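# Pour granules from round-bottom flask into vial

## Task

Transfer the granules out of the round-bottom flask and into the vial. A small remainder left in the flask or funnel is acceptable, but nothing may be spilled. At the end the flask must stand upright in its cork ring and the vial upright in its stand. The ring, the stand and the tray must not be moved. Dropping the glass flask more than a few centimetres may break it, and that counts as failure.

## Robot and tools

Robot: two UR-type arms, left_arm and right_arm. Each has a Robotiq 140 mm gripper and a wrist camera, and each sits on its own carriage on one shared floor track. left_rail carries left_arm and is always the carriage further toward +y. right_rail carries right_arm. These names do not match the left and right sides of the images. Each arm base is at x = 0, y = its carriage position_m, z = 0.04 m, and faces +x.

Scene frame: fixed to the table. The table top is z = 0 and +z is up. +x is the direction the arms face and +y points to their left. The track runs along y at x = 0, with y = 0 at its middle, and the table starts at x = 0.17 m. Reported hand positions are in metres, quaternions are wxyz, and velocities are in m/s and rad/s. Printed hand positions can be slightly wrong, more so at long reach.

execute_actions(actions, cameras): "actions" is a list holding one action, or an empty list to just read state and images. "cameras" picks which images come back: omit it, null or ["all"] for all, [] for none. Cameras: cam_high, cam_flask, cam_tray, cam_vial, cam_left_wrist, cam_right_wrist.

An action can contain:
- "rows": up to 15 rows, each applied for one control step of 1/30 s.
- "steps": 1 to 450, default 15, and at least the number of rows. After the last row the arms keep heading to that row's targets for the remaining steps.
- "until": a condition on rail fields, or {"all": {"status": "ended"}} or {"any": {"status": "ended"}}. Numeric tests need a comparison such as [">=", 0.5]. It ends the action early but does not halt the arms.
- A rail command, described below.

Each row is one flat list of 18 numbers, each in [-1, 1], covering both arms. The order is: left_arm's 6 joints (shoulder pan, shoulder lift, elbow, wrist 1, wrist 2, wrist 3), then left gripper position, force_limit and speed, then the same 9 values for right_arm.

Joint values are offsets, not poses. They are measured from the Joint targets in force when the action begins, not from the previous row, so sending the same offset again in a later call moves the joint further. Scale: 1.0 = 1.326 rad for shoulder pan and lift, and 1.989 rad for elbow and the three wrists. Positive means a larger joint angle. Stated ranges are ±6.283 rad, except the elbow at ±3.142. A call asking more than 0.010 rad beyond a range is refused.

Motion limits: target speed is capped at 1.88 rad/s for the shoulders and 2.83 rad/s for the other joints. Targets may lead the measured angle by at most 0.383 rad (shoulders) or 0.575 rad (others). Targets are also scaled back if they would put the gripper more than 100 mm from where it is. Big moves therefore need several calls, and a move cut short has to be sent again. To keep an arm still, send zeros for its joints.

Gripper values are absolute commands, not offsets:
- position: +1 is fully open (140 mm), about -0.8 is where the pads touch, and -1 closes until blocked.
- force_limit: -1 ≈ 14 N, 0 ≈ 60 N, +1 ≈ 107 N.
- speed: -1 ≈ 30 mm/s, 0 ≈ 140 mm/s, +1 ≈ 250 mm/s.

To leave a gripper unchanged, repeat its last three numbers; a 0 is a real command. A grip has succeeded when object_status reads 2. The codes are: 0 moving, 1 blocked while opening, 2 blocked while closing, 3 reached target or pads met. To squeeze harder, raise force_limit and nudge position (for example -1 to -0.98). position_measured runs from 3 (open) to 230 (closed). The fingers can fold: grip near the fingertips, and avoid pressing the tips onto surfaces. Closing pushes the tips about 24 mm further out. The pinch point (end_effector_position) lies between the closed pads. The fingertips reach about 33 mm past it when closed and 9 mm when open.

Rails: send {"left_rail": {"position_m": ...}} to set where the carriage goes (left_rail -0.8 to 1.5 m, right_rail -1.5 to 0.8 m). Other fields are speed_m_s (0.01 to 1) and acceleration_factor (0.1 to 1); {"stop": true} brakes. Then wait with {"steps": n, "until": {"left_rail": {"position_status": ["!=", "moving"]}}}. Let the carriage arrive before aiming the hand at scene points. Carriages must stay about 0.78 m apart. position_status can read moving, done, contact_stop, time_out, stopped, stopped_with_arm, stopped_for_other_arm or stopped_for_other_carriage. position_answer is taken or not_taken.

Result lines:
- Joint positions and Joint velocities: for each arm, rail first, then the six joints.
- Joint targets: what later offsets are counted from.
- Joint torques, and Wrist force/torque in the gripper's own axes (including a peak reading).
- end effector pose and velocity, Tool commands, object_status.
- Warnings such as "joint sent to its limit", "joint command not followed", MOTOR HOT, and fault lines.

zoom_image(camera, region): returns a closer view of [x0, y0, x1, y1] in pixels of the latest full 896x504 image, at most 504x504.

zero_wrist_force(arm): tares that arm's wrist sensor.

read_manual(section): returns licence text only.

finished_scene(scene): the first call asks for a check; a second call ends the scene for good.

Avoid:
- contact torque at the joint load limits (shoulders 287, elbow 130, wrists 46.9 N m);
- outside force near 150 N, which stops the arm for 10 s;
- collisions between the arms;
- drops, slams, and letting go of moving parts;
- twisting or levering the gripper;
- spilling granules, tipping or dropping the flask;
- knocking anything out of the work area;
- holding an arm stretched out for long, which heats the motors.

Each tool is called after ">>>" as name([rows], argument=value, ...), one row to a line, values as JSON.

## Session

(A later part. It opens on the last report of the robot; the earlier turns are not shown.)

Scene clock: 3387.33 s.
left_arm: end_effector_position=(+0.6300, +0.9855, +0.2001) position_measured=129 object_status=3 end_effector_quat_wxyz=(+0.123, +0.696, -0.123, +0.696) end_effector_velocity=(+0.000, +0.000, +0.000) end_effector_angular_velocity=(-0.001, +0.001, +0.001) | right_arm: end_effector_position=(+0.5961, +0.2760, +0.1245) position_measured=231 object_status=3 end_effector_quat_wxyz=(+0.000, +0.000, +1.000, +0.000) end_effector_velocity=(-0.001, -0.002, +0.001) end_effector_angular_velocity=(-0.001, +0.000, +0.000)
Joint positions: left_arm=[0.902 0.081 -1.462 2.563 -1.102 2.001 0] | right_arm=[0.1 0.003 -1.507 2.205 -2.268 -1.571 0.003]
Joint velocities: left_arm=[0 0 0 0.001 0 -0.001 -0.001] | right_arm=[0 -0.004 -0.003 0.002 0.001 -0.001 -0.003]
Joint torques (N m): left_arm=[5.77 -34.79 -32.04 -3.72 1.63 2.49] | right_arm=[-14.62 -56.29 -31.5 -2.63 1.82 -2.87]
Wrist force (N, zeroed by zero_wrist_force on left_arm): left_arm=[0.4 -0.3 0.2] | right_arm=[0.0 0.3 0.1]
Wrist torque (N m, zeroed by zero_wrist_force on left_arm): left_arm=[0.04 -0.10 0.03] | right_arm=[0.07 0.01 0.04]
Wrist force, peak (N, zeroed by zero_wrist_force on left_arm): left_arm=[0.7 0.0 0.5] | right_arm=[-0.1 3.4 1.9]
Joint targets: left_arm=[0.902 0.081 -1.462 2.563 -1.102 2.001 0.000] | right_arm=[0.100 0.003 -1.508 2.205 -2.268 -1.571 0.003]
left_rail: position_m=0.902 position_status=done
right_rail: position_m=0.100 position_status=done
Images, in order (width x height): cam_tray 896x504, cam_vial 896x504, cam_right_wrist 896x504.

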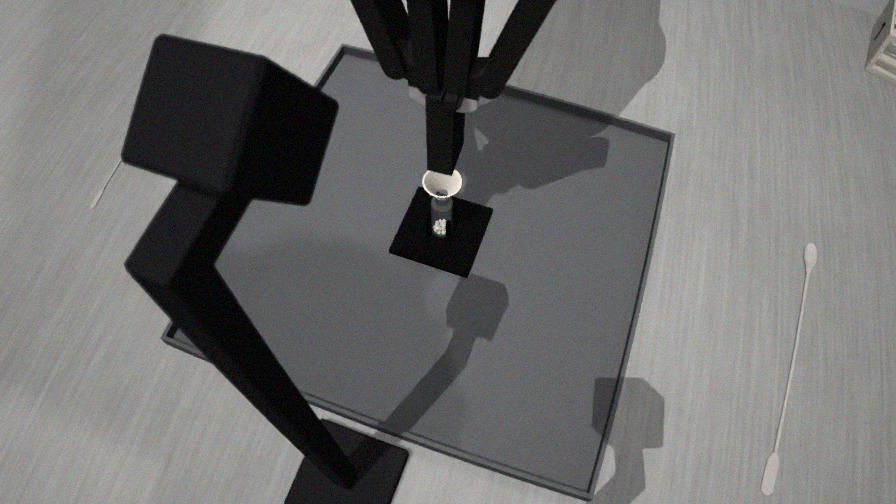

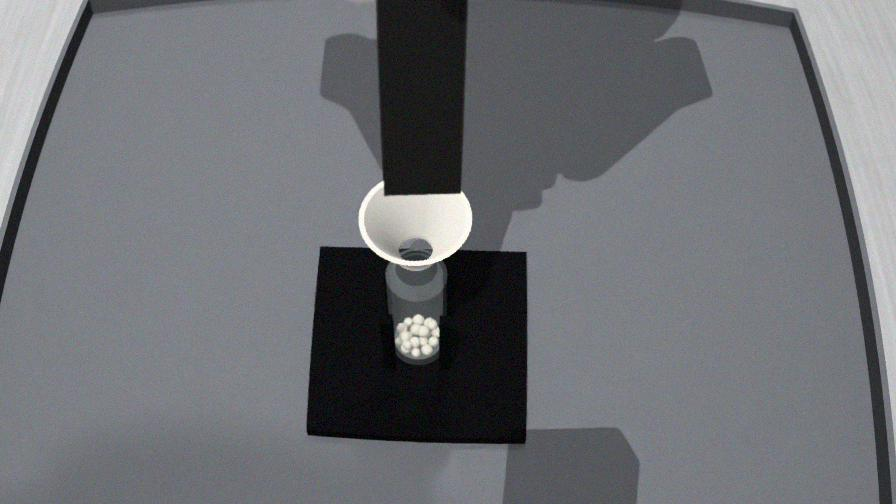

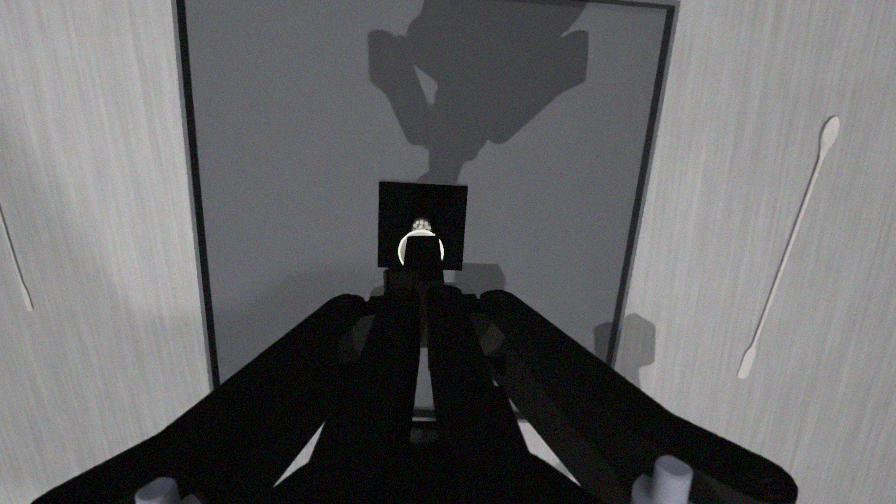

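>>> execute_actions(actions=[], cameras=["cam_vial", "cam_right_wrist", "cam_tray"])

Scene clock: 3433.77 s.
left_arm: end_effector_position=(+0.6300, +0.9855, +0.2001) position_measured=129 object_status=3 end_effector_quat_wxyz=(+0.123, +0.696, -0.123, +0.696) end_effector_velocity=(+0.000, +0.000, +0.000) end_effector_angular_velocity=(-0.001, +0.000, +0.000) | right_arm: end_effector_position=(+0.5960, +0.2758, +0.1245) position_measured=231 object_status=3 end_effector_quat_wxyz=(+0.000, +0.000, +1.000, +0.000) end_effector_velocity=(-0.001, +0.001, -0.001) end_effector_angular_velocity=(+0.002, +0.003, +0.001)
Joint positions: left_arm=[0.902 0.081 -1.462 2.563 -1.102 2.001 0] | right_arm=[0.1 0.003 -1.508 2.205 -2.268 -1.571 0.003]
Joint velocities: left_arm=[0 0 0 0 0 0 -0.001] | right_arm=[0 0.001 0.001 0 0.001 0.002 0]
Joint torques (N m): left_arm=[7.9 -33.7 -31.63 -3.75 1.78 2.25] | right_arm=[-16.73 -56.7 -37.84 -4.19 1.76 -3.05]
Wrist force (N, zeroed by zero_wrist_force on left_arm): left_arm=[0.0 0.5 0.0] | right_arm=[0.4 0.8 0.2]
Wrist torque (N m, zeroed by zero_wrist_force on left_arm): left_arm=[0.21 -0.03 0.03] | right_arm=[0.18 -0.07 0.04]
Wrist force, peak (N, zeroed by zero_wrist_force on left_arm): left_arm=[0.0 -0.2 0.8] | right_arm=[0.0 1.1 0.3]
Joint targets: left_arm=[0.902 0.081 -1.462 2.563 -1.102 2.001 0.000] | right_arm=[0.100 0.003 -1.508 2.205 -2.268 -1.571 0.003]
Tool commands: left_gripper/position=+0.0 left_gripper/force_limit=-0.4 left_gripper/speed=-0.8 right_gripper/position=-1.0 right_gripper/force_limit=-1.0 right_gripper/speed=-1.0
left_rail: position_m=0.902 position_status=done
right_rail: position_m=0.100 position_status=done
Images, in order (width x height): cam_tray 896x504, cam_vial 896x504, cam_right_wrist 896x504.

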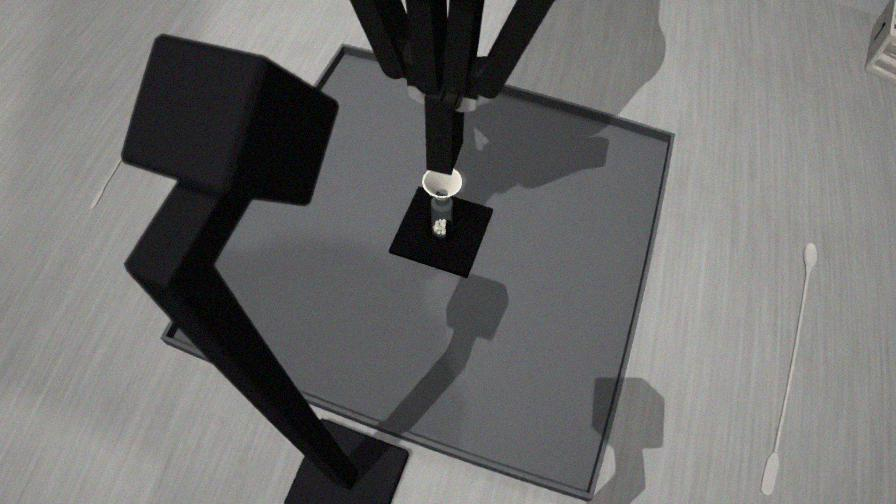

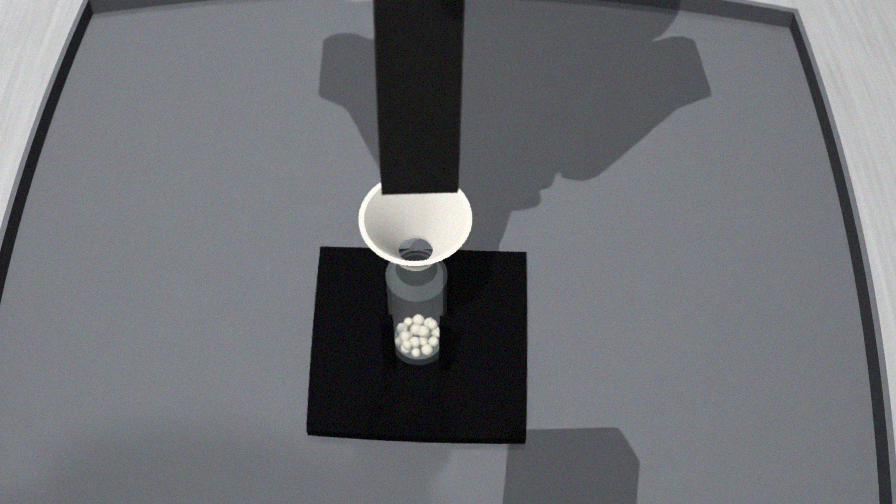

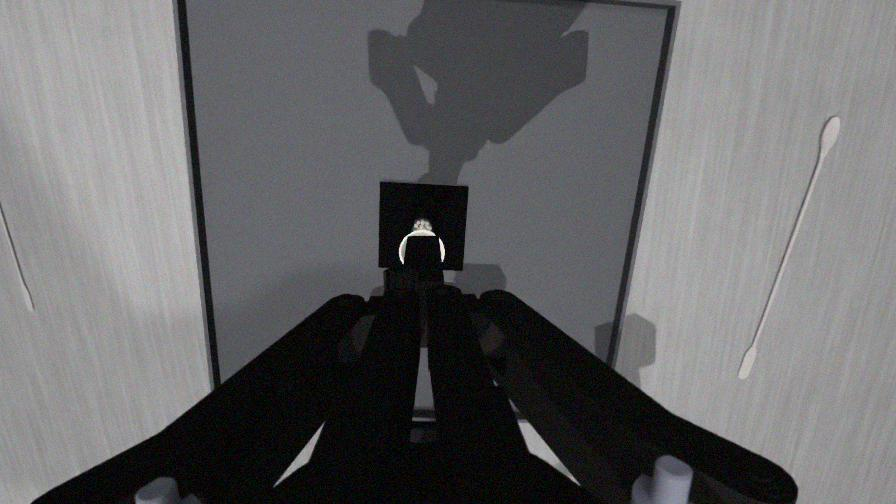

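>>> execute_actions([
  {"rows":[[0,0,0,0,0,0,0.0,-0.4,-0.8,0,0.00005,0.00002,-0.00006,0,0,-1,-1,-1],[0,0,0,0,0,0,0.0,-0.4,-0.8,0,0.00039,0.00016,-0.00042,0,0,-1,-1,-1],[0,0,0,0,0,0,0.0,-0.4,-0.8,0,0.00117,0.00049,-0.00127,0,0,-1,-1,-1],[0,0,0,0,0,0,0.0,-0.4,-0.8,0,0.00246,0.00102,-0.00267,0,0,-1,-1,-1],[0,0,0,0,0,0,0.0,-0.4,-0.8,0,0.00424,0.00176,-0.0046,0,0,-1,-1,-1],[0,0,0,0,0,0,0.0,-0.4,-0.8,0,0.00641,0.00267,-0.00695,0,0,-1,-1,-1],[0,0,0,0,0,0,0.0,-0.4,-0.8,0,0.00884,0.00368,-0.00959,0,0,-1,-1,-1],[0,0,0,0,0,0,0.0,-0.4,-0.8,0,0.01136,0.00472,-0.01231,0,0,-1,-1,-1],[0,0,0,0,0,0,0.0,-0.4,-0.8,0,0.01379,0.00573,-0.01495,0,0,-1,-1,-1],[0,0,0,0,0,0,0.0,-0.4,-0.8,0,0.01596,0.00664,-0.0173,0,0,-1,-1,-1],[0,0,0,0,0,0,0.0,-0.4,-0.8,0,0.01774,0.00738,-0.01923,0,0,-1,-1,-1],[0,0,0,0,0,0,0.0,-0.4,-0.8,0,0.01903,0.00791,-0.02063,0,0,-1,-1,-1],[0,0,0,0,0,0,0.0,-0.4,-0.8,0,0.01981,0.00824,-0.02148,0,0,-1,-1,-1],[0,0,0,0,0,0,0.0,-0.4,-0.8,0,0.02015,0.00838,-0.02184,0,0,-1,-1,-1],[0,0,0,0,0,0,0.0,-0.4,-0.8,0,0.0202,0.0084,-0.0219,0,0,-1,-1,-1]],"steps":24},
], cameras=["cam_vial", "cam_right_wrist", "cam_tray"])

Scene clock: 3469.97 s.
left_arm: end_effector_position=(+0.6300, +0.9855, +0.2001) position_measured=129 object_status=3 end_effector_quat_wxyz=(+0.123, +0.696, -0.123, +0.696) end_effector_velocity=(+0.000, -0.001, +0.000) end_effector_angular_velocity=(+0.001, +0.000, -0.002) | right_arm: end_effector_position=(+0.5961, +0.2758, +0.1047) position_measured=231 object_status=3 end_effector_quat_wxyz=(+0.000, +0.000, +1.000, +0.000) end_effector_velocity=(+0.001, +0.000, +0.000) end_effector_angular_velocity=(+0.001, -0.002, +0.000)
Joint positions: left_arm=[0.902 0.081 -1.462 2.563 -1.102 2.001 0] | right_arm=[0.1 0.003 -1.481 2.222 -2.311 -1.571 0.003]
Joint velocities: left_arm=[0 -0.001 0 0 0 0.001 0.001] | right_arm=[0 -0.001 0.002 -0.001 -0.003 0.001 0]
Joint torques (N m): left_arm=[8.77 -34.16 -32.05 -3.85 1.69 2.29] | right_arm=[-13.14 -37.32 -29.29 -6.61 1.65 -2.9]
Wrist force (N, zeroed by zero_wrist_force on left_arm): left_arm=[-0.1 -0.1 -0.1] | right_arm=[0.2 0.5 0.4]
Wrist torque (N m, zeroed by zero_wrist_force on left_arm): left_arm=[0.07 0.03 0.03] | right_arm=[0.12 -0.02 0.01]
Wrist force, peak (N, zeroed by zero_wrist_force on left_arm): left_arm=[-0.3 0.2 0.9] | right_arm=[0.3 0.8 0.9]
Joint targets: left_arm=[0.902 0.081 -1.462 2.563 -1.102 2.001 0.000] | right_arm=[0.100 0.003 -1.481 2.222 -2.311 -1.571 0.003]
left_rail: position_m=0.902 position_status=done
right_rail: position_m=0.100 position_status=done
Images, in order (width x height): cam_tray 896x504, cam_vial 896x504, cam_right_wrist 896x504.

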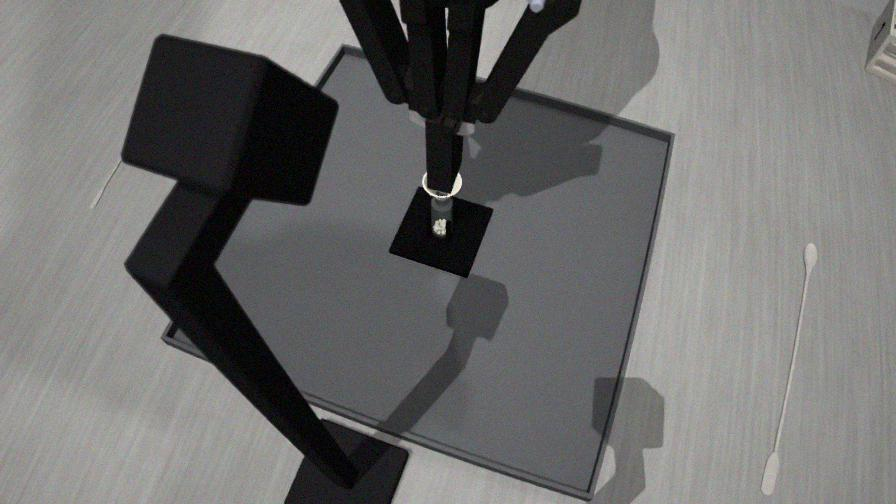

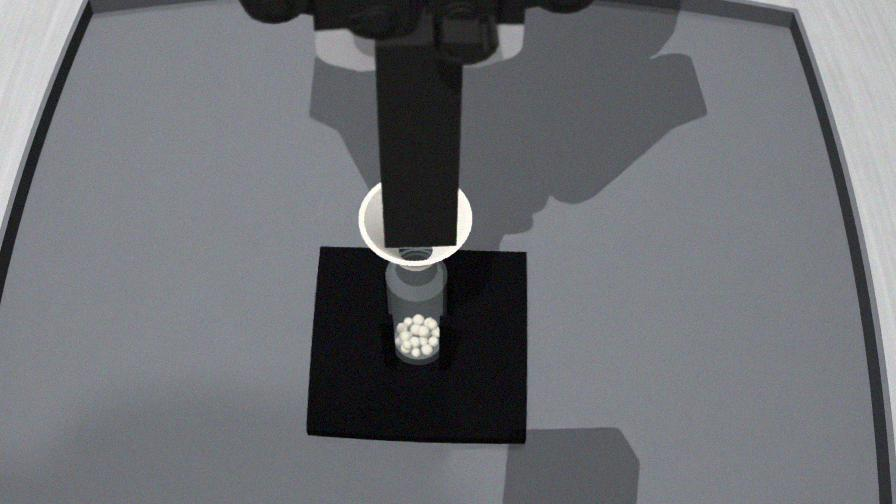

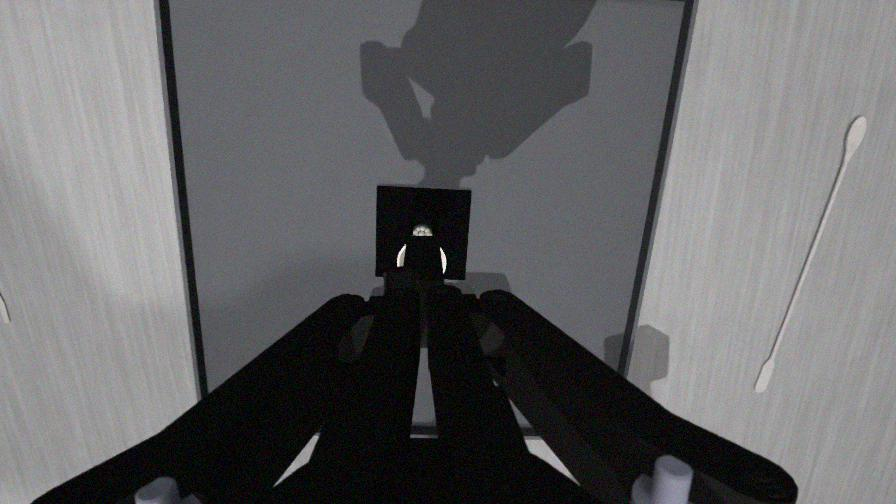

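>>> zoom_image(camera="cam_vial", region=[340, 160, 500, 280])

>>> zoom_image(camera="cam_right_wrist", region=[370, 180, 480, 290])

Scaled by 3.150 from the camera's 896x504 image, which has a finer 1280x720 frame.

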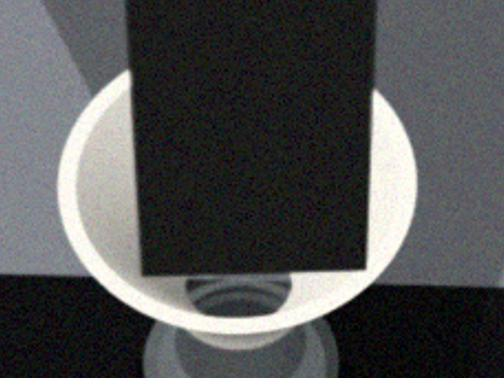

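Scaled by 4.582 from the camera's 896x504 image, which has a finer 1280x720 frame.

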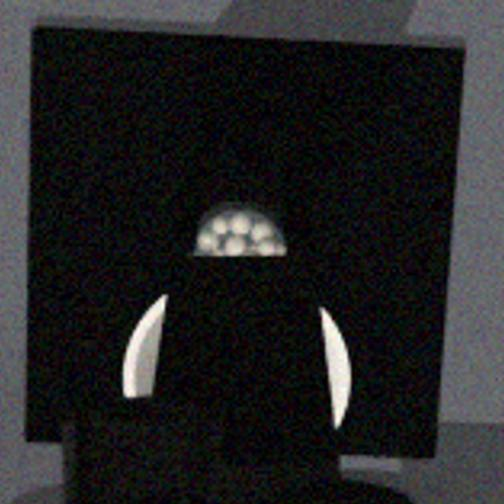

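>>> execute_actions([
  {"rows":[[0,0,0,0,0,0,0.0,-0.4,-0.8,0,0,0,0,0,0,-1,-1,-1],[0,0,0,0,0,0,0.0,-0.4,-0.8,-0.00007,0.00028,-0.00001,-0.00017,0,-0.00005,-1,-1,-1],[0,0,0,0,0,0,0.0,-0.4,-0.8,-0.00027,0.001,-0.00005,-0.00061,0,-0.00018,-1,-1,-1],[0,0,0,0,0,0,0.0,-0.4,-0.8,-0.00055,0.00208,-0.00011,-0.00128,0,-0.00037,-1,-1,-1],[0,0,0,0,0,0,0.0,-0.4,-0.8,-0.00086,0.00325,-0.00017,-0.00199,0,-0.00058,-1,-1,-1],[0,0,0,0,0,0,0.0,-0.4,-0.8,-0.00111,0.00418,-0.00022,-0.00256,0,-0.00074,-1,-1,-1],[0,0,0,0,0,0,0.0,-0.4,-0.8,-0.00124,0.00467,-0.00025,-0.00286,0,-0.00083,-1,-1,-1],[0,0,0,0,0,0,0.0,-0.4,-0.8,-0.001266,0.004758,-0.000255,-0.002917,0,-0.000844,-1,-1,-1]],"steps":14},
], cameras=["cam_vial", "cam_right_wrist"])

>>> zoom_image(camera="cam_vial", region=[340, 160, 500, 280])

Scene clock: 3525.80 s.
left_arm: end_effector_position=(+0.6300, +0.9855, +0.2001) position_measured=129 object_status=3 end_effector_quat_wxyz=(+0.123, +0.696, -0.123, +0.696) end_effector_velocity=(+0.000, +0.000, +0.000) end_effector_angular_velocity=(-0.001, +0.001, +0.000) | right_arm: end_effector_position=(+0.5979, +0.2748, +0.1018) position_measured=231 object_status=3 end_effector_quat_wxyz=(+0.000, +0.000, +1.000, +0.000) end_effector_velocity=(+0.002, +0.000, +0.001) end_effector_angular_velocity=(+0.000, -0.003, +0.001)
Joint positions: left_arm=[0.902 0.081 -1.462 2.563 -1.102 2.001 0] | right_arm=[0.1 0.001 -1.475 2.221 -2.317 -1.571 0.001]
Joint velocities: left_arm=[0 0 0 0 0 0 -0.001] | right_arm=[0 0 0 -0.002 -0.001 0 0]
Joint torques (N m): left_arm=[8.79 -34.5 -31.75 -3.72 1.75 2.09] | right_arm=[-14.98 -35.52 -43.22 -6.44 1.54 -2.98]
Wrist force (N, zeroed by zero_wrist_force on left_arm): left_arm=[0.3 -0.2 0.2] | right_arm=[0.1 0.6 0.4]
Wrist torque (N m, zeroed by zero_wrist_force on left_arm): left_arm=[0.06 -0.07 0.03] | right_arm=[0.14 -0.01 0.02]
Wrist force, peak (N, zeroed by zero_wrist_force on left_arm): left_arm=[0.2 0.0 0.7] | right_arm=[0.5 1.0 0.3]
Joint targets: left_arm=[0.902 0.081 -1.462 2.563 -1.102 2.001 0.000] | right_arm=[0.100 0.001 -1.475 2.221 -2.317 -1.571 0.001]
left_rail: position_m=0.902 position_status=done
right_rail: position_m=0.100 position_status=done
Images, in order (width x height): cam_vial 896x504, cam_right_wrist 896x504.

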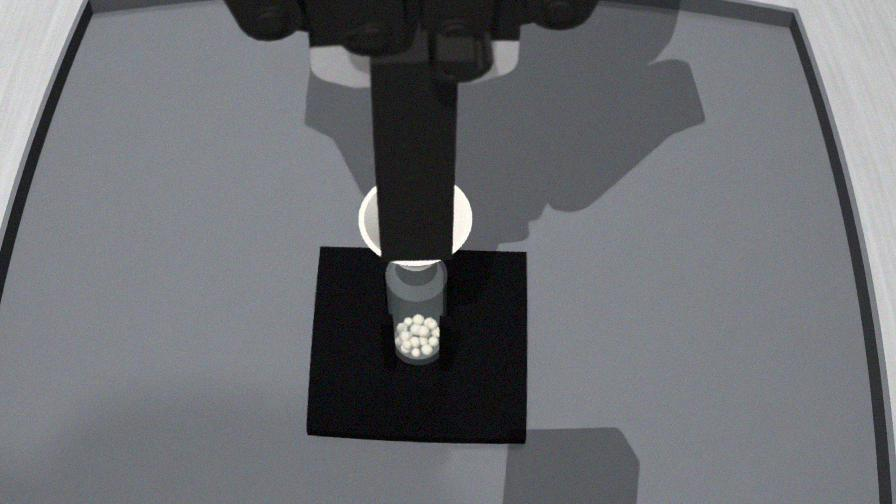

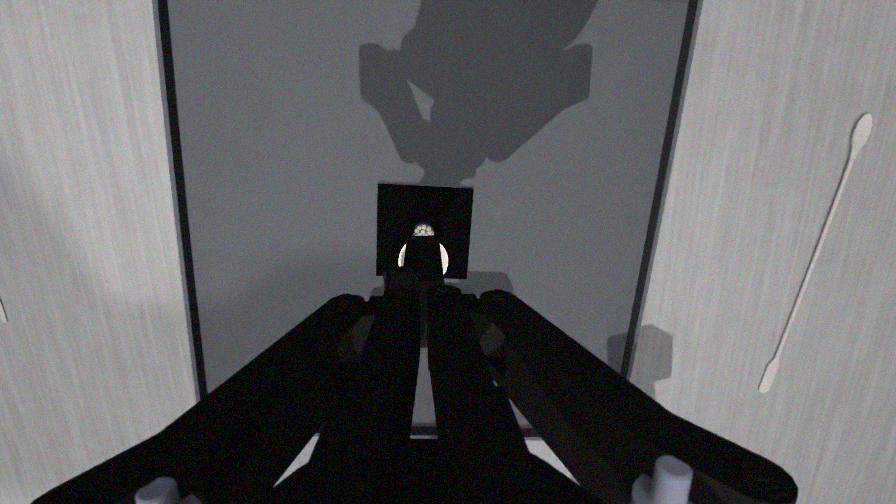

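Scaled by 3.150 from the camera's 896x504 image, which has a finer 1280x720 frame.

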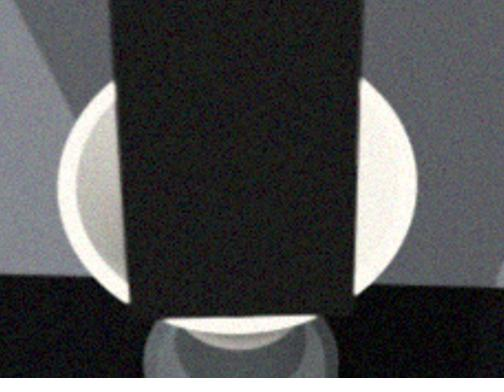

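>>> execute_actions([
  {"rows":[[0,0,0,0,0,0,0.0,-0.4,-0.8,0,0,0,0,0,0,-0.82,-1,-1],[0,0,0,0,0,0,0.0,-0.4,-0.8,0,0,0,0,0,0,-0.8,-1,-1],[0,0,0,0,0,0,0.0,-0.4,-0.8,0,0,0,0,0,0,-0.79,-1,-1],[0,0,0,0,0,0,0.0,-0.4,-0.8,0,0,0,0,0,0,-0.78,-1,-1],[0,0,0,0,0,0,0.0,-0.4,-0.8,0,0,0,0,0,0,-0.77,-1,-1],[0,0,0,0,0,0,0.0,-0.4,-0.8,0,0,0,0,0,0,-0.76,-1,-1],[0,0,0,0,0,0,0.0,-0.4,-0.8,0,0,0,0,0,0,-0.75,-1,-1],[0,0,0,0,0,0,0.0,-0.4,-0.8,0,0,0,0,0,0,-0.74,-1,-1],[0,0,0,0,0,0,0.0,-0.4,-0.8,0,0,0,0,0,0,-0.73,-1,-1],[0,0,0,0,0,0,0.0,-0.4,-0.8,0,0,0,0,0,0,-0.72,-1,-1],[0,0,0,0,0,0,0.0,-0.4,-0.8,0,0,0,0,0,0,-0.71,-1,-1],[0,0,0,0,0,0,0.0,-0.4,-0.8,0,0,0,0,0,0,-0.7,-1,-1]],"steps":20},
], cameras=["cam_vial", "cam_right_wrist"])

>>> zoom_image(camera="cam_vial", region=[340, 160, 500, 280])

>>> zoom_image(camera="cam_vial", region=[370, 260, 470, 370])

>>> zoom_image(camera="cam_right_wrist", region=[370, 180, 480, 290])

Scene clock: 3543.07 s.
left_arm: end_effector_position=(+0.6300, +0.9855, +0.2001) position_measured=129 object_status=3 end_effector_quat_wxyz=(+0.123, +0.696, -0.123, +0.696) end_effector_velocity=(+0.000, -0.001, +0.000) end_effector_angular_velocity=(+0.000, +0.000, -0.002) | right_arm: end_effector_position=(+0.5980, +0.2748, +0.1018) position_measured=217 object_status=3 end_effector_quat_wxyz=(+0.000, +0.000, +1.000, +0.000) end_effector_velocity=(-0.001, -0.001, -0.001) end_effector_angular_velocity=(-0.001, +0.002, -0.002)
Joint positions: left_arm=[0.902 0.081 -1.462 2.563 -1.102 2.001 0] | right_arm=[0.1 0.001 -1.475 2.221 -2.317 -1.571 0.001]
Joint velocities: left_arm=[0 0 0 0 0 0.001 0] | right_arm=[0 -0.001 0 0 0.002 -0.001 0]
Joint torques (N m): left_arm=[9.03 -33.71 -31.48 -3.75 1.55 1.98] | right_arm=[-15.89 -34.83 -33.03 -5.12 1.34 -2.8]
Wrist force (N, zeroed by zero_wrist_force on left_arm): left_arm=[0.3 -0.1 0.2] | right_arm=[0.3 0.5 0.5]
Wrist torque (N m, zeroed by zero_wrist_force on left_arm): left_arm=[0.07 -0.08 0.03] | right_arm=[0.12 -0.05 0.02]
Wrist force, peak (N, zeroed by zero_wrist_force on left_arm): left_arm=[0.1 0.0 1.0] | right_arm=[0.4 0.8 0.6]
Joint targets: left_arm=[0.902 0.081 -1.462 2.563 -1.102 2.001 0.000] | right_arm=[0.100 0.001 -1.475 2.221 -2.317 -1.571 0.001]
left_rail: position_m=0.902 position_status=done
right_rail: position_m=0.100 position_status=done
Images, in order (width x height): cam_vial 896x504, cam_right_wrist 896x504.

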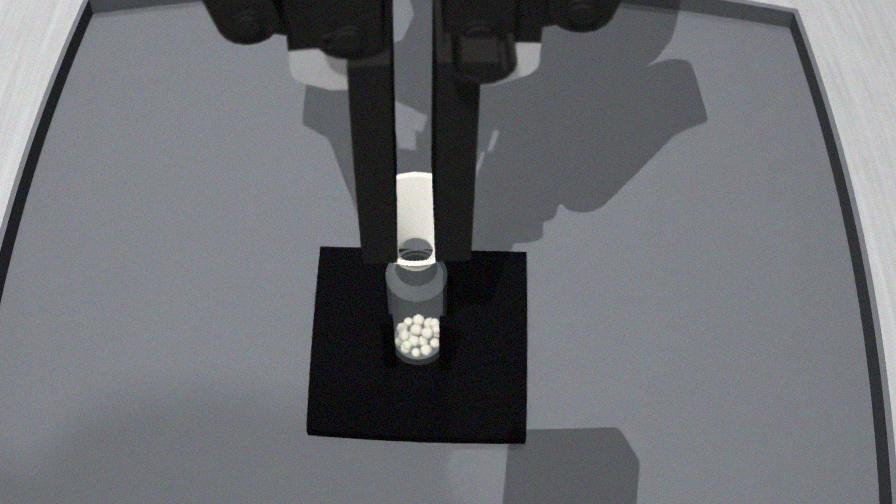

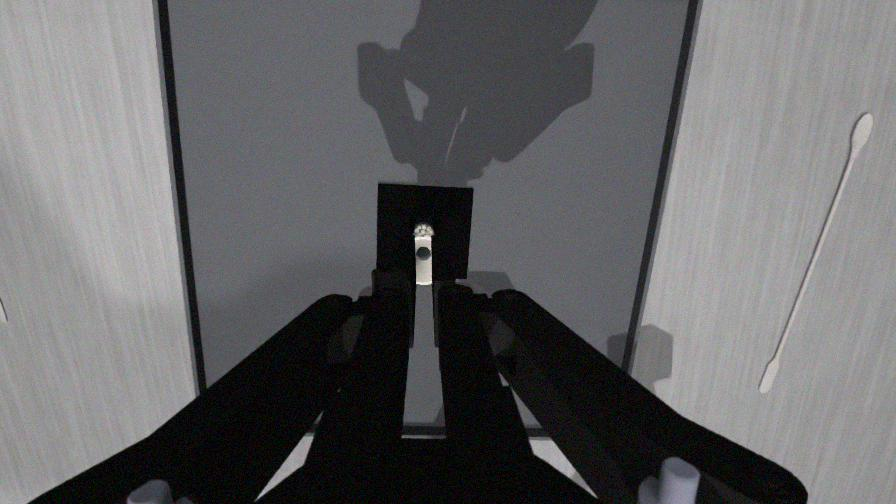

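Scaled by 3.150 from the camera's 896x504 image, which has a finer 1280x720 frame.

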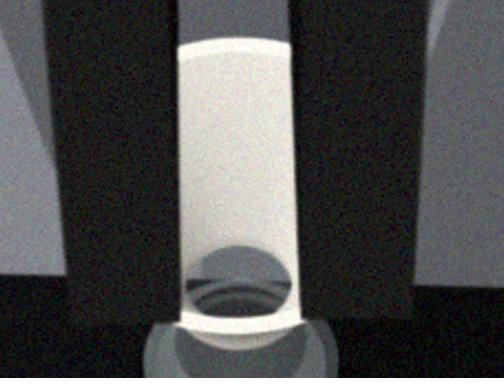

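Scaled by 4.582 from the camera's 896x504 image, which has a finer 1280x720 frame.

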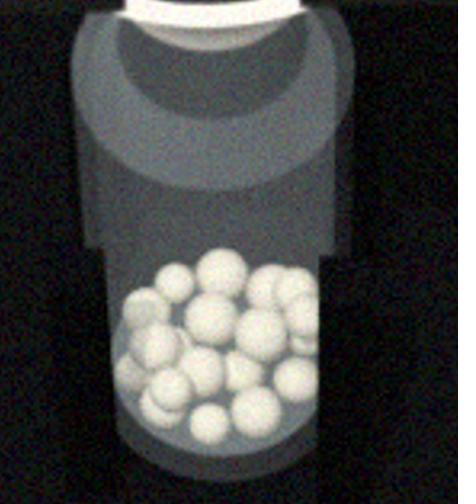

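Scaled by 4.582 from the camera's 896x504 image, which has a finer 1280x720 frame.

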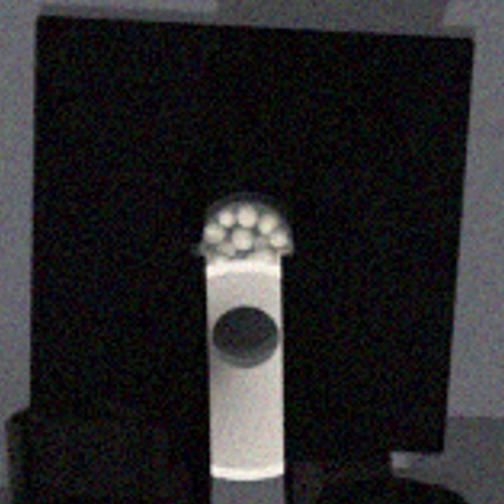

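>>> zoom_image(camera="cam_vial", region=[330, 0, 500, 180])

>>> zoom_image(camera="cam_vial", region=[380, 230, 450, 370])

Scaled by 2.800 from the camera's 896x504 image, which has a finer 1280x720 frame.

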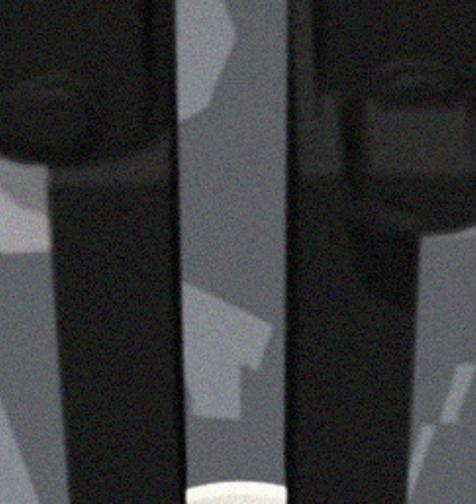

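Scaled by 3.600 from the camera's 896x504 image, which has a finer 1280x720 frame.

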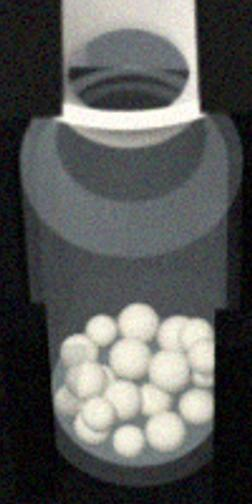

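>>> execute_actions([
  {"rows":[[0,0,0,0,0,0,0.0,-0.4,-0.8,0,-0.00033,-0.0002,0.00042,0,0,-0.7,-1,-1],[0,0,0,0,0,0,0.0,-0.4,-0.8,0,-0.00233,-0.00144,0.00299,0,0,-0.7,-1,-1],[0,0,0,0,0,0,0.0,-0.4,-0.8,0,-0.00701,-0.00433,0.00901,0,0,-0.7,-1,-1],[0,0,0,0,0,0,0.0,-0.4,-0.8,0,-0.01476,-0.00912,0.01897,0,0,-0.7,-1,-1],[0,0,0,0,0,0,0.0,-0.4,-0.8,0,-0.02542,-0.01571,0.03266,0,0,-0.7,-1,-1],[0,0,0,0,0,0,0.0,-0.4,-0.8,0,-0.03844,-0.02376,0.04938,0,0,-0.7,-1,-1],[0,0,0,0,0,0,0.0,-0.4,-0.8,0,-0.05301,-0.03276,0.0681,0,0,-0.7,-1,-1],[0,0,0,0,0,0,0.0,-0.4,-0.8,0,-0.0681,-0.04209,0.08748,0,0,-0.7,-1,-1],[0,0,0,0,0,0,0.0,-0.4,-0.8,0,-0.08266,-0.05109,0.1062,0,0,-0.7,-1,-1],[0,0,0,0,0,0,0.0,-0.4,-0.8,0,-0.09568,-0.05914,0.12293,0,0,-0.7,-1,-1],[0,0,0,0,0,0,0.0,-0.4,-0.8,0,-0.10634,-0.06572,0.13662,0,0,-0.7,-1,-1],[0,0,0,0,0,0,0.0,-0.4,-0.8,0,-0.11409,-0.07051,0.14657,0,0,-0.7,-1,-1],[0,0,0,0,0,0,0.0,-0.4,-0.8,0,-0.11878,-0.07341,0.1526,0,0,-0.7,-1,-1],[0,0,0,0,0,0,0.0,-0.4,-0.8,0,-0.12078,-0.07464,0.15516,0,0,-0.7,-1,-1],[0,0,0,0,0,0,0.0,-0.4,-0.8,0,-0.121103,-0.074847,0.155583,0,0,-0.7,-1,-1]],"steps":20},
], cameras=["cam_vial", "cam_right_wrist", "cam_tray"])

>>> zoom_image(camera="cam_vial", region=[370, 200, 470, 370])

>>> zoom_image(camera="cam_right_wrist", region=[400, 120, 560, 280])

Scene clock: 3618.37 s.
left_arm: end_effector_position=(+0.6300, +0.9855, +0.2001) position_measured=129 object_status=3 end_effector_quat_wxyz=(+0.123, +0.696, -0.123, +0.696) end_effector_velocity=(+0.000, +0.000, +0.000) end_effector_angular_velocity=(+0.000, +0.000, -0.001) | right_arm: end_effector_position=(+0.5980, +0.2748, +0.2493) position_measured=217 object_status=3 end_effector_quat_wxyz=(+0.000, +0.000, +1.000, +0.000) end_effector_velocity=(+0.000, -0.001, +0.002) end_effector_angular_velocity=(+0.000, +0.000, -0.002)
Joint positions: left_arm=[0.902 0.081 -1.462 2.563 -1.102 2.001 0] | right_arm=[0.1 0.001 -1.635 2.072 -2.008 -1.571 0.001]
Joint velocities: left_arm=[0 0 0 0 0 0.001 0] | right_arm=[0 -0.002 -0.001 -0.002 0.003 0 0]
Joint torques (N m): left_arm=[9.59 -33.63 -31.65 -3.84 1.71 1.83] | right_arm=[-12.96 -50.42 -50.01 -3.41 1.18 -2.41]
Wrist force (N, zeroed by zero_wrist_force on left_arm): left_arm=[-0.1 0.3 0.4] | right_arm=[0.1 0.4 0.7]
Wrist torque (N m, zeroed by zero_wrist_force on left_arm): left_arm=[0.18 0.00 0.03] | right_arm=[0.05 -0.02 0.01]
Wrist force, peak (N, zeroed by zero_wrist_force on left_arm): left_arm=[0.4 -0.6 0.6] | right_arm=[0.2 0.7 4.0]
Joint targets: left_arm=[0.902 0.081 -1.462 2.563 -1.102 2.001 0.000] | right_arm=[0.100 0.001 -1.635 2.072 -2.008 -1.571 0.001]
left_rail: position_m=0.902 position_status=done
right_rail: position_m=0.100 position_status=done
Images, in order (width x height): cam_tray 896x504, cam_vial 896x504, cam_right_wrist 896x504.

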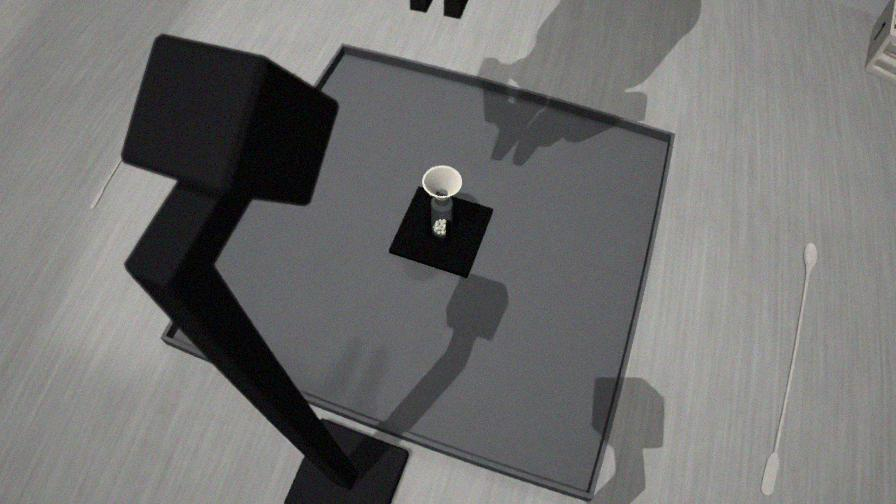

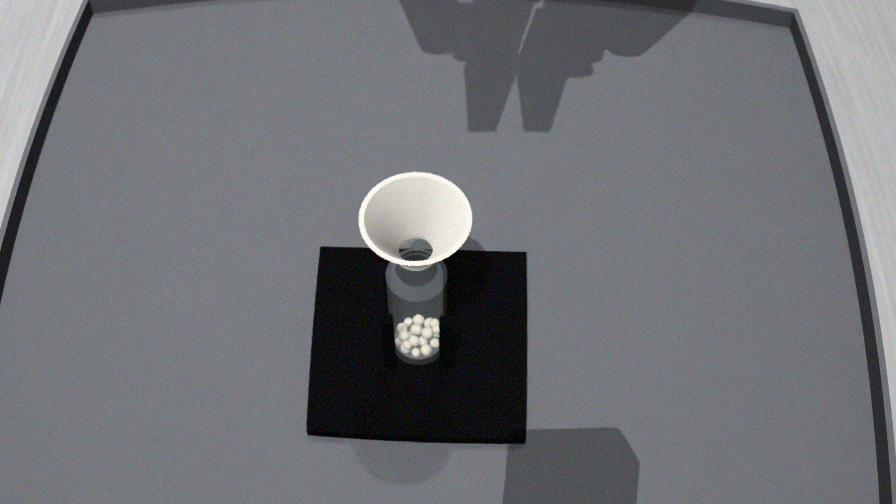

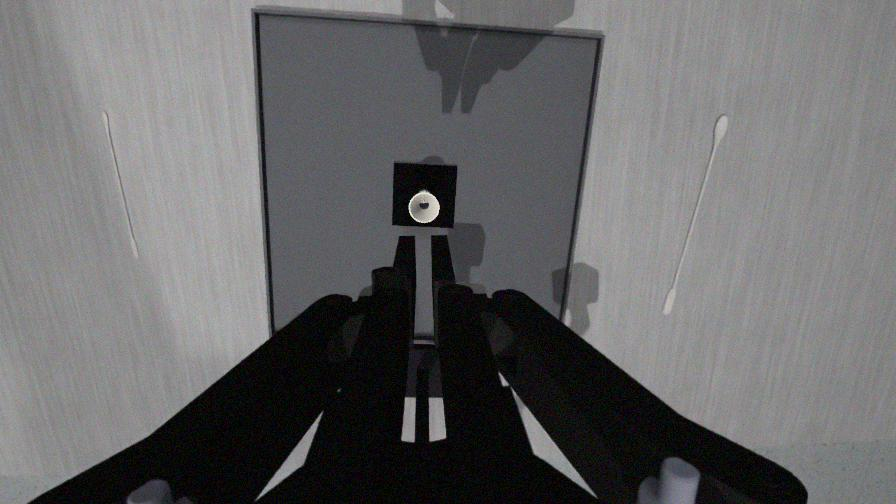

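Scaled by 2.965 from the camera's 896x504 image, which has a finer 1280x720 frame.

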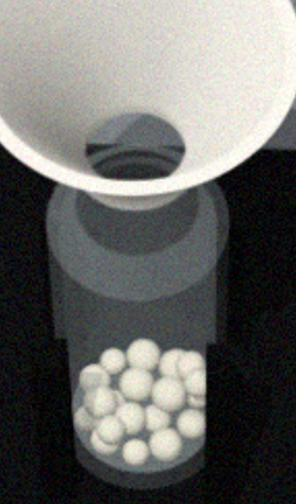

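Scaled by 3.150 from the camera's 896x504 image, which has a finer 1280x720 frame.

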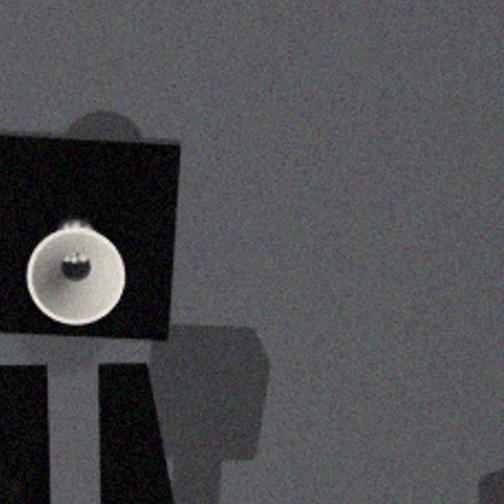

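>>> zoom_image(camera="cam_tray", region=[480, 220, 680, 420])

>>> zoom_image(camera="cam_tray", region=[480, 70, 680, 270])

>>> zoom_image(camera="cam_tray", region=[310, 30, 510, 230])

>>> zoom_image(camera="cam_tray", region=[340, 220, 520, 400])

>>> zoom_image(camera="cam_tray", region=[420, 340, 620, 504])

>>> zoom_image(camera="cam_tray", region=[160, 190, 360, 430])

Scaled by 2.520 from the camera's 896x504 image, which has a finer 1280x720 frame.

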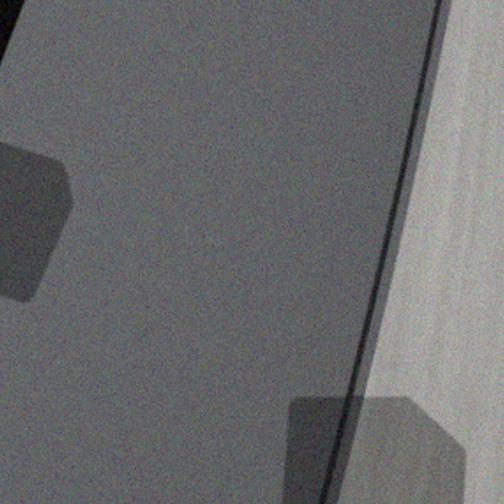

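Scaled by 2.520 from the camera's 896x504 image, which has a finer 1280x720 frame.

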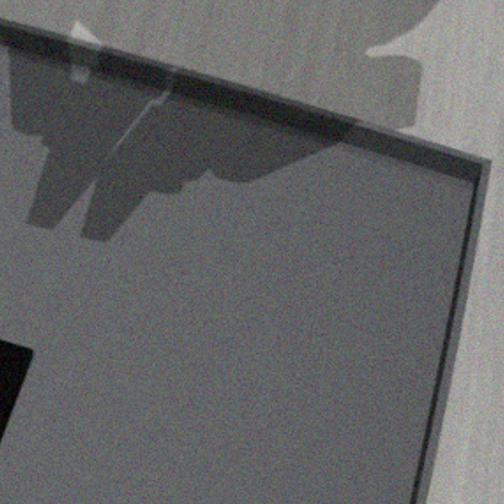

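Scaled by 2.520 from the camera's 896x504 image, which has a finer 1280x720 frame.

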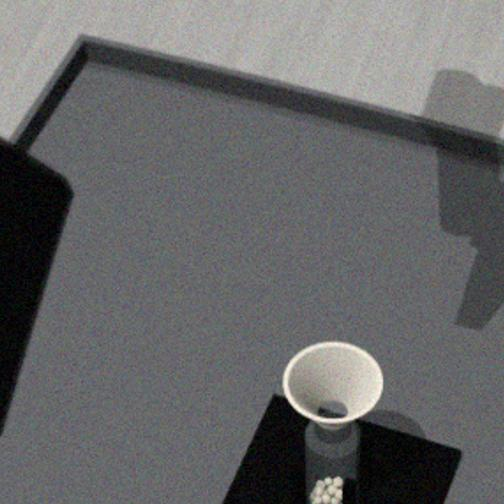

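Scaled by 2.800 from the camera's 896x504 image, which has a finer 1280x720 frame.

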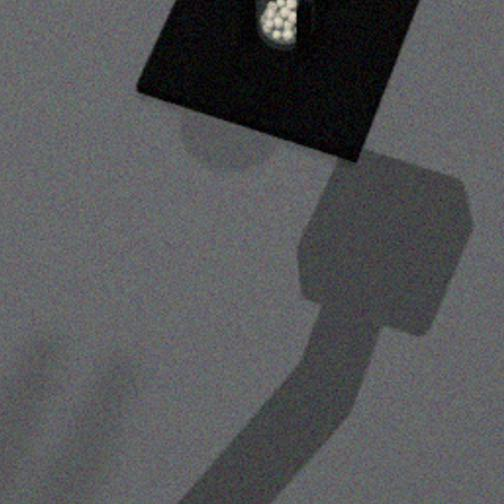

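Scaled by 2.520 from the camera's 896x504 image, which has a finer 1280x720 frame.

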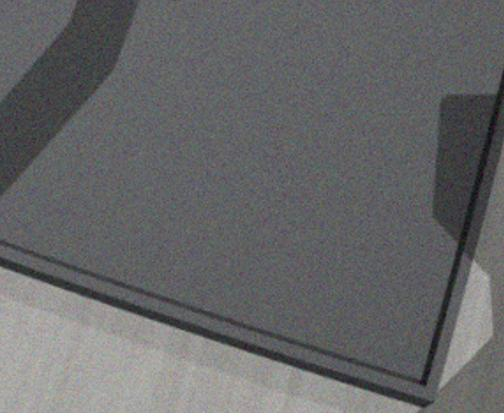

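Scaled by 2.100 from the camera's 896x504 image, which has a finer 1280x720 frame.

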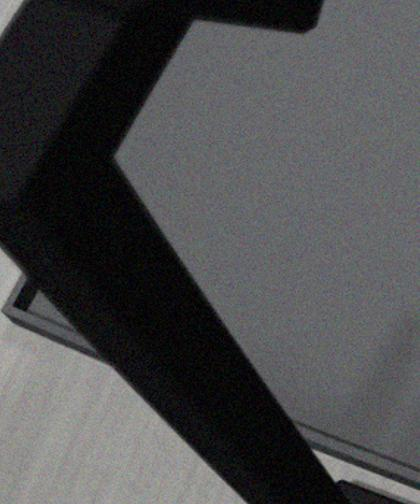

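>>> zoom_image(camera="cam_vial", region=[0, 0, 320, 260])

>>> zoom_image(camera="cam_vial", region=[0, 244, 320, 504])

>>> zoom_image(camera="cam_vial", region=[520, 0, 896, 260])

>>> zoom_image(camera="cam_vial", region=[520, 244, 896, 504])

>>> zoom_image(camera="cam_vial", region=[290, 230, 550, 460])

>>> zoom_image(camera="cam_right_wrist", region=[220, 0, 620, 350])

Scaled by 1.575 from the camera's 896x504 image, which has a finer 1280x720 frame.

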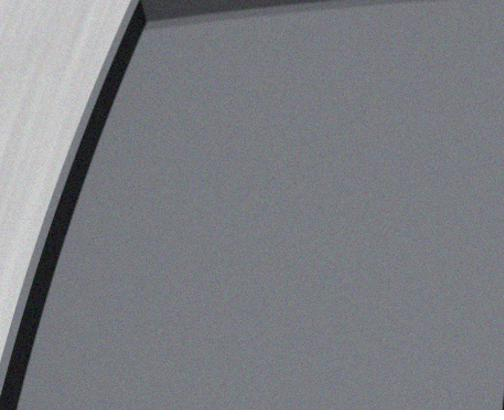

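Scaled by 1.575 from the camera's 896x504 image, which has a finer 1280x720 frame.

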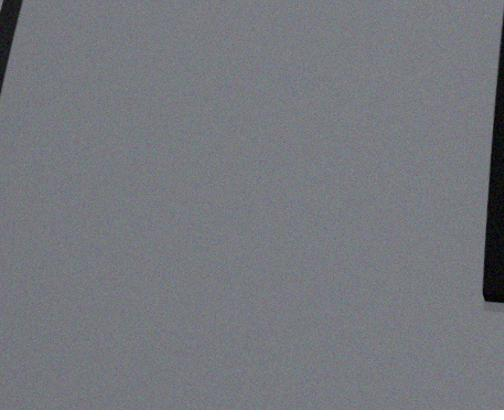

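Scaled by 1.340 from the camera's 896x504 image, which has a finer 1280x720 frame.

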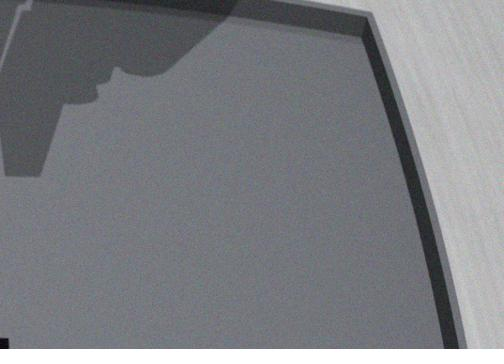

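Scaled by 1.340 from the camera's 896x504 image, which has a finer 1280x720 frame.

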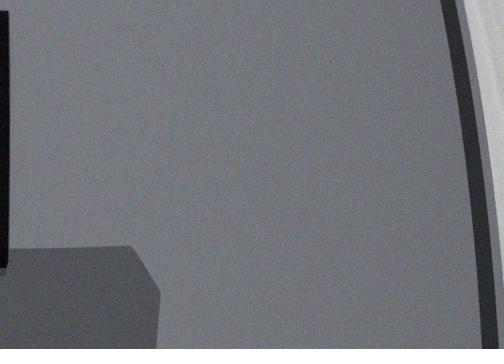

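Scaled by 1.938 from the camera's 896x504 image, which has a finer 1280x720 frame.

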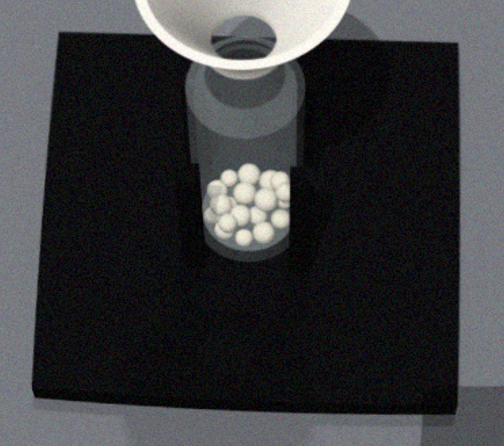

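Scaled by 1.260 from the camera's 896x504 image, which has a finer 1280x720 frame.

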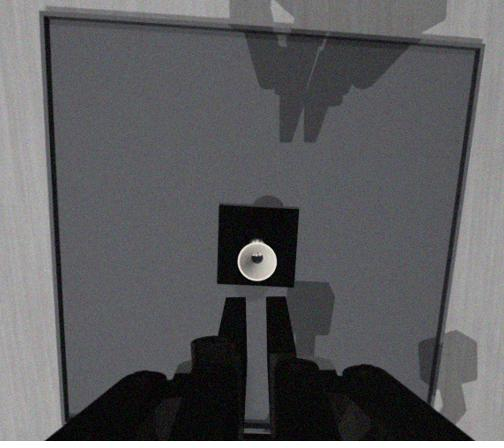

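>>> zoom_image(camera="cam_vial", region=[385, 305, 450, 370])

>>> zoom_image(camera="cam_tray", region=[415, 160, 475, 245])

Scaled by 7.754 from the camera's 896x504 image, which has a finer 1280x720 frame.

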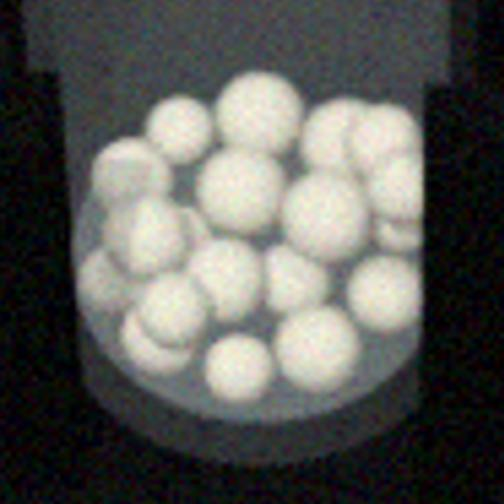

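Scaled by 5.929 from the camera's 896x504 image, which has a finer 1280x720 frame.

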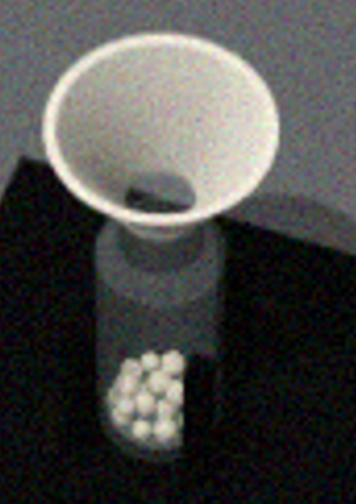

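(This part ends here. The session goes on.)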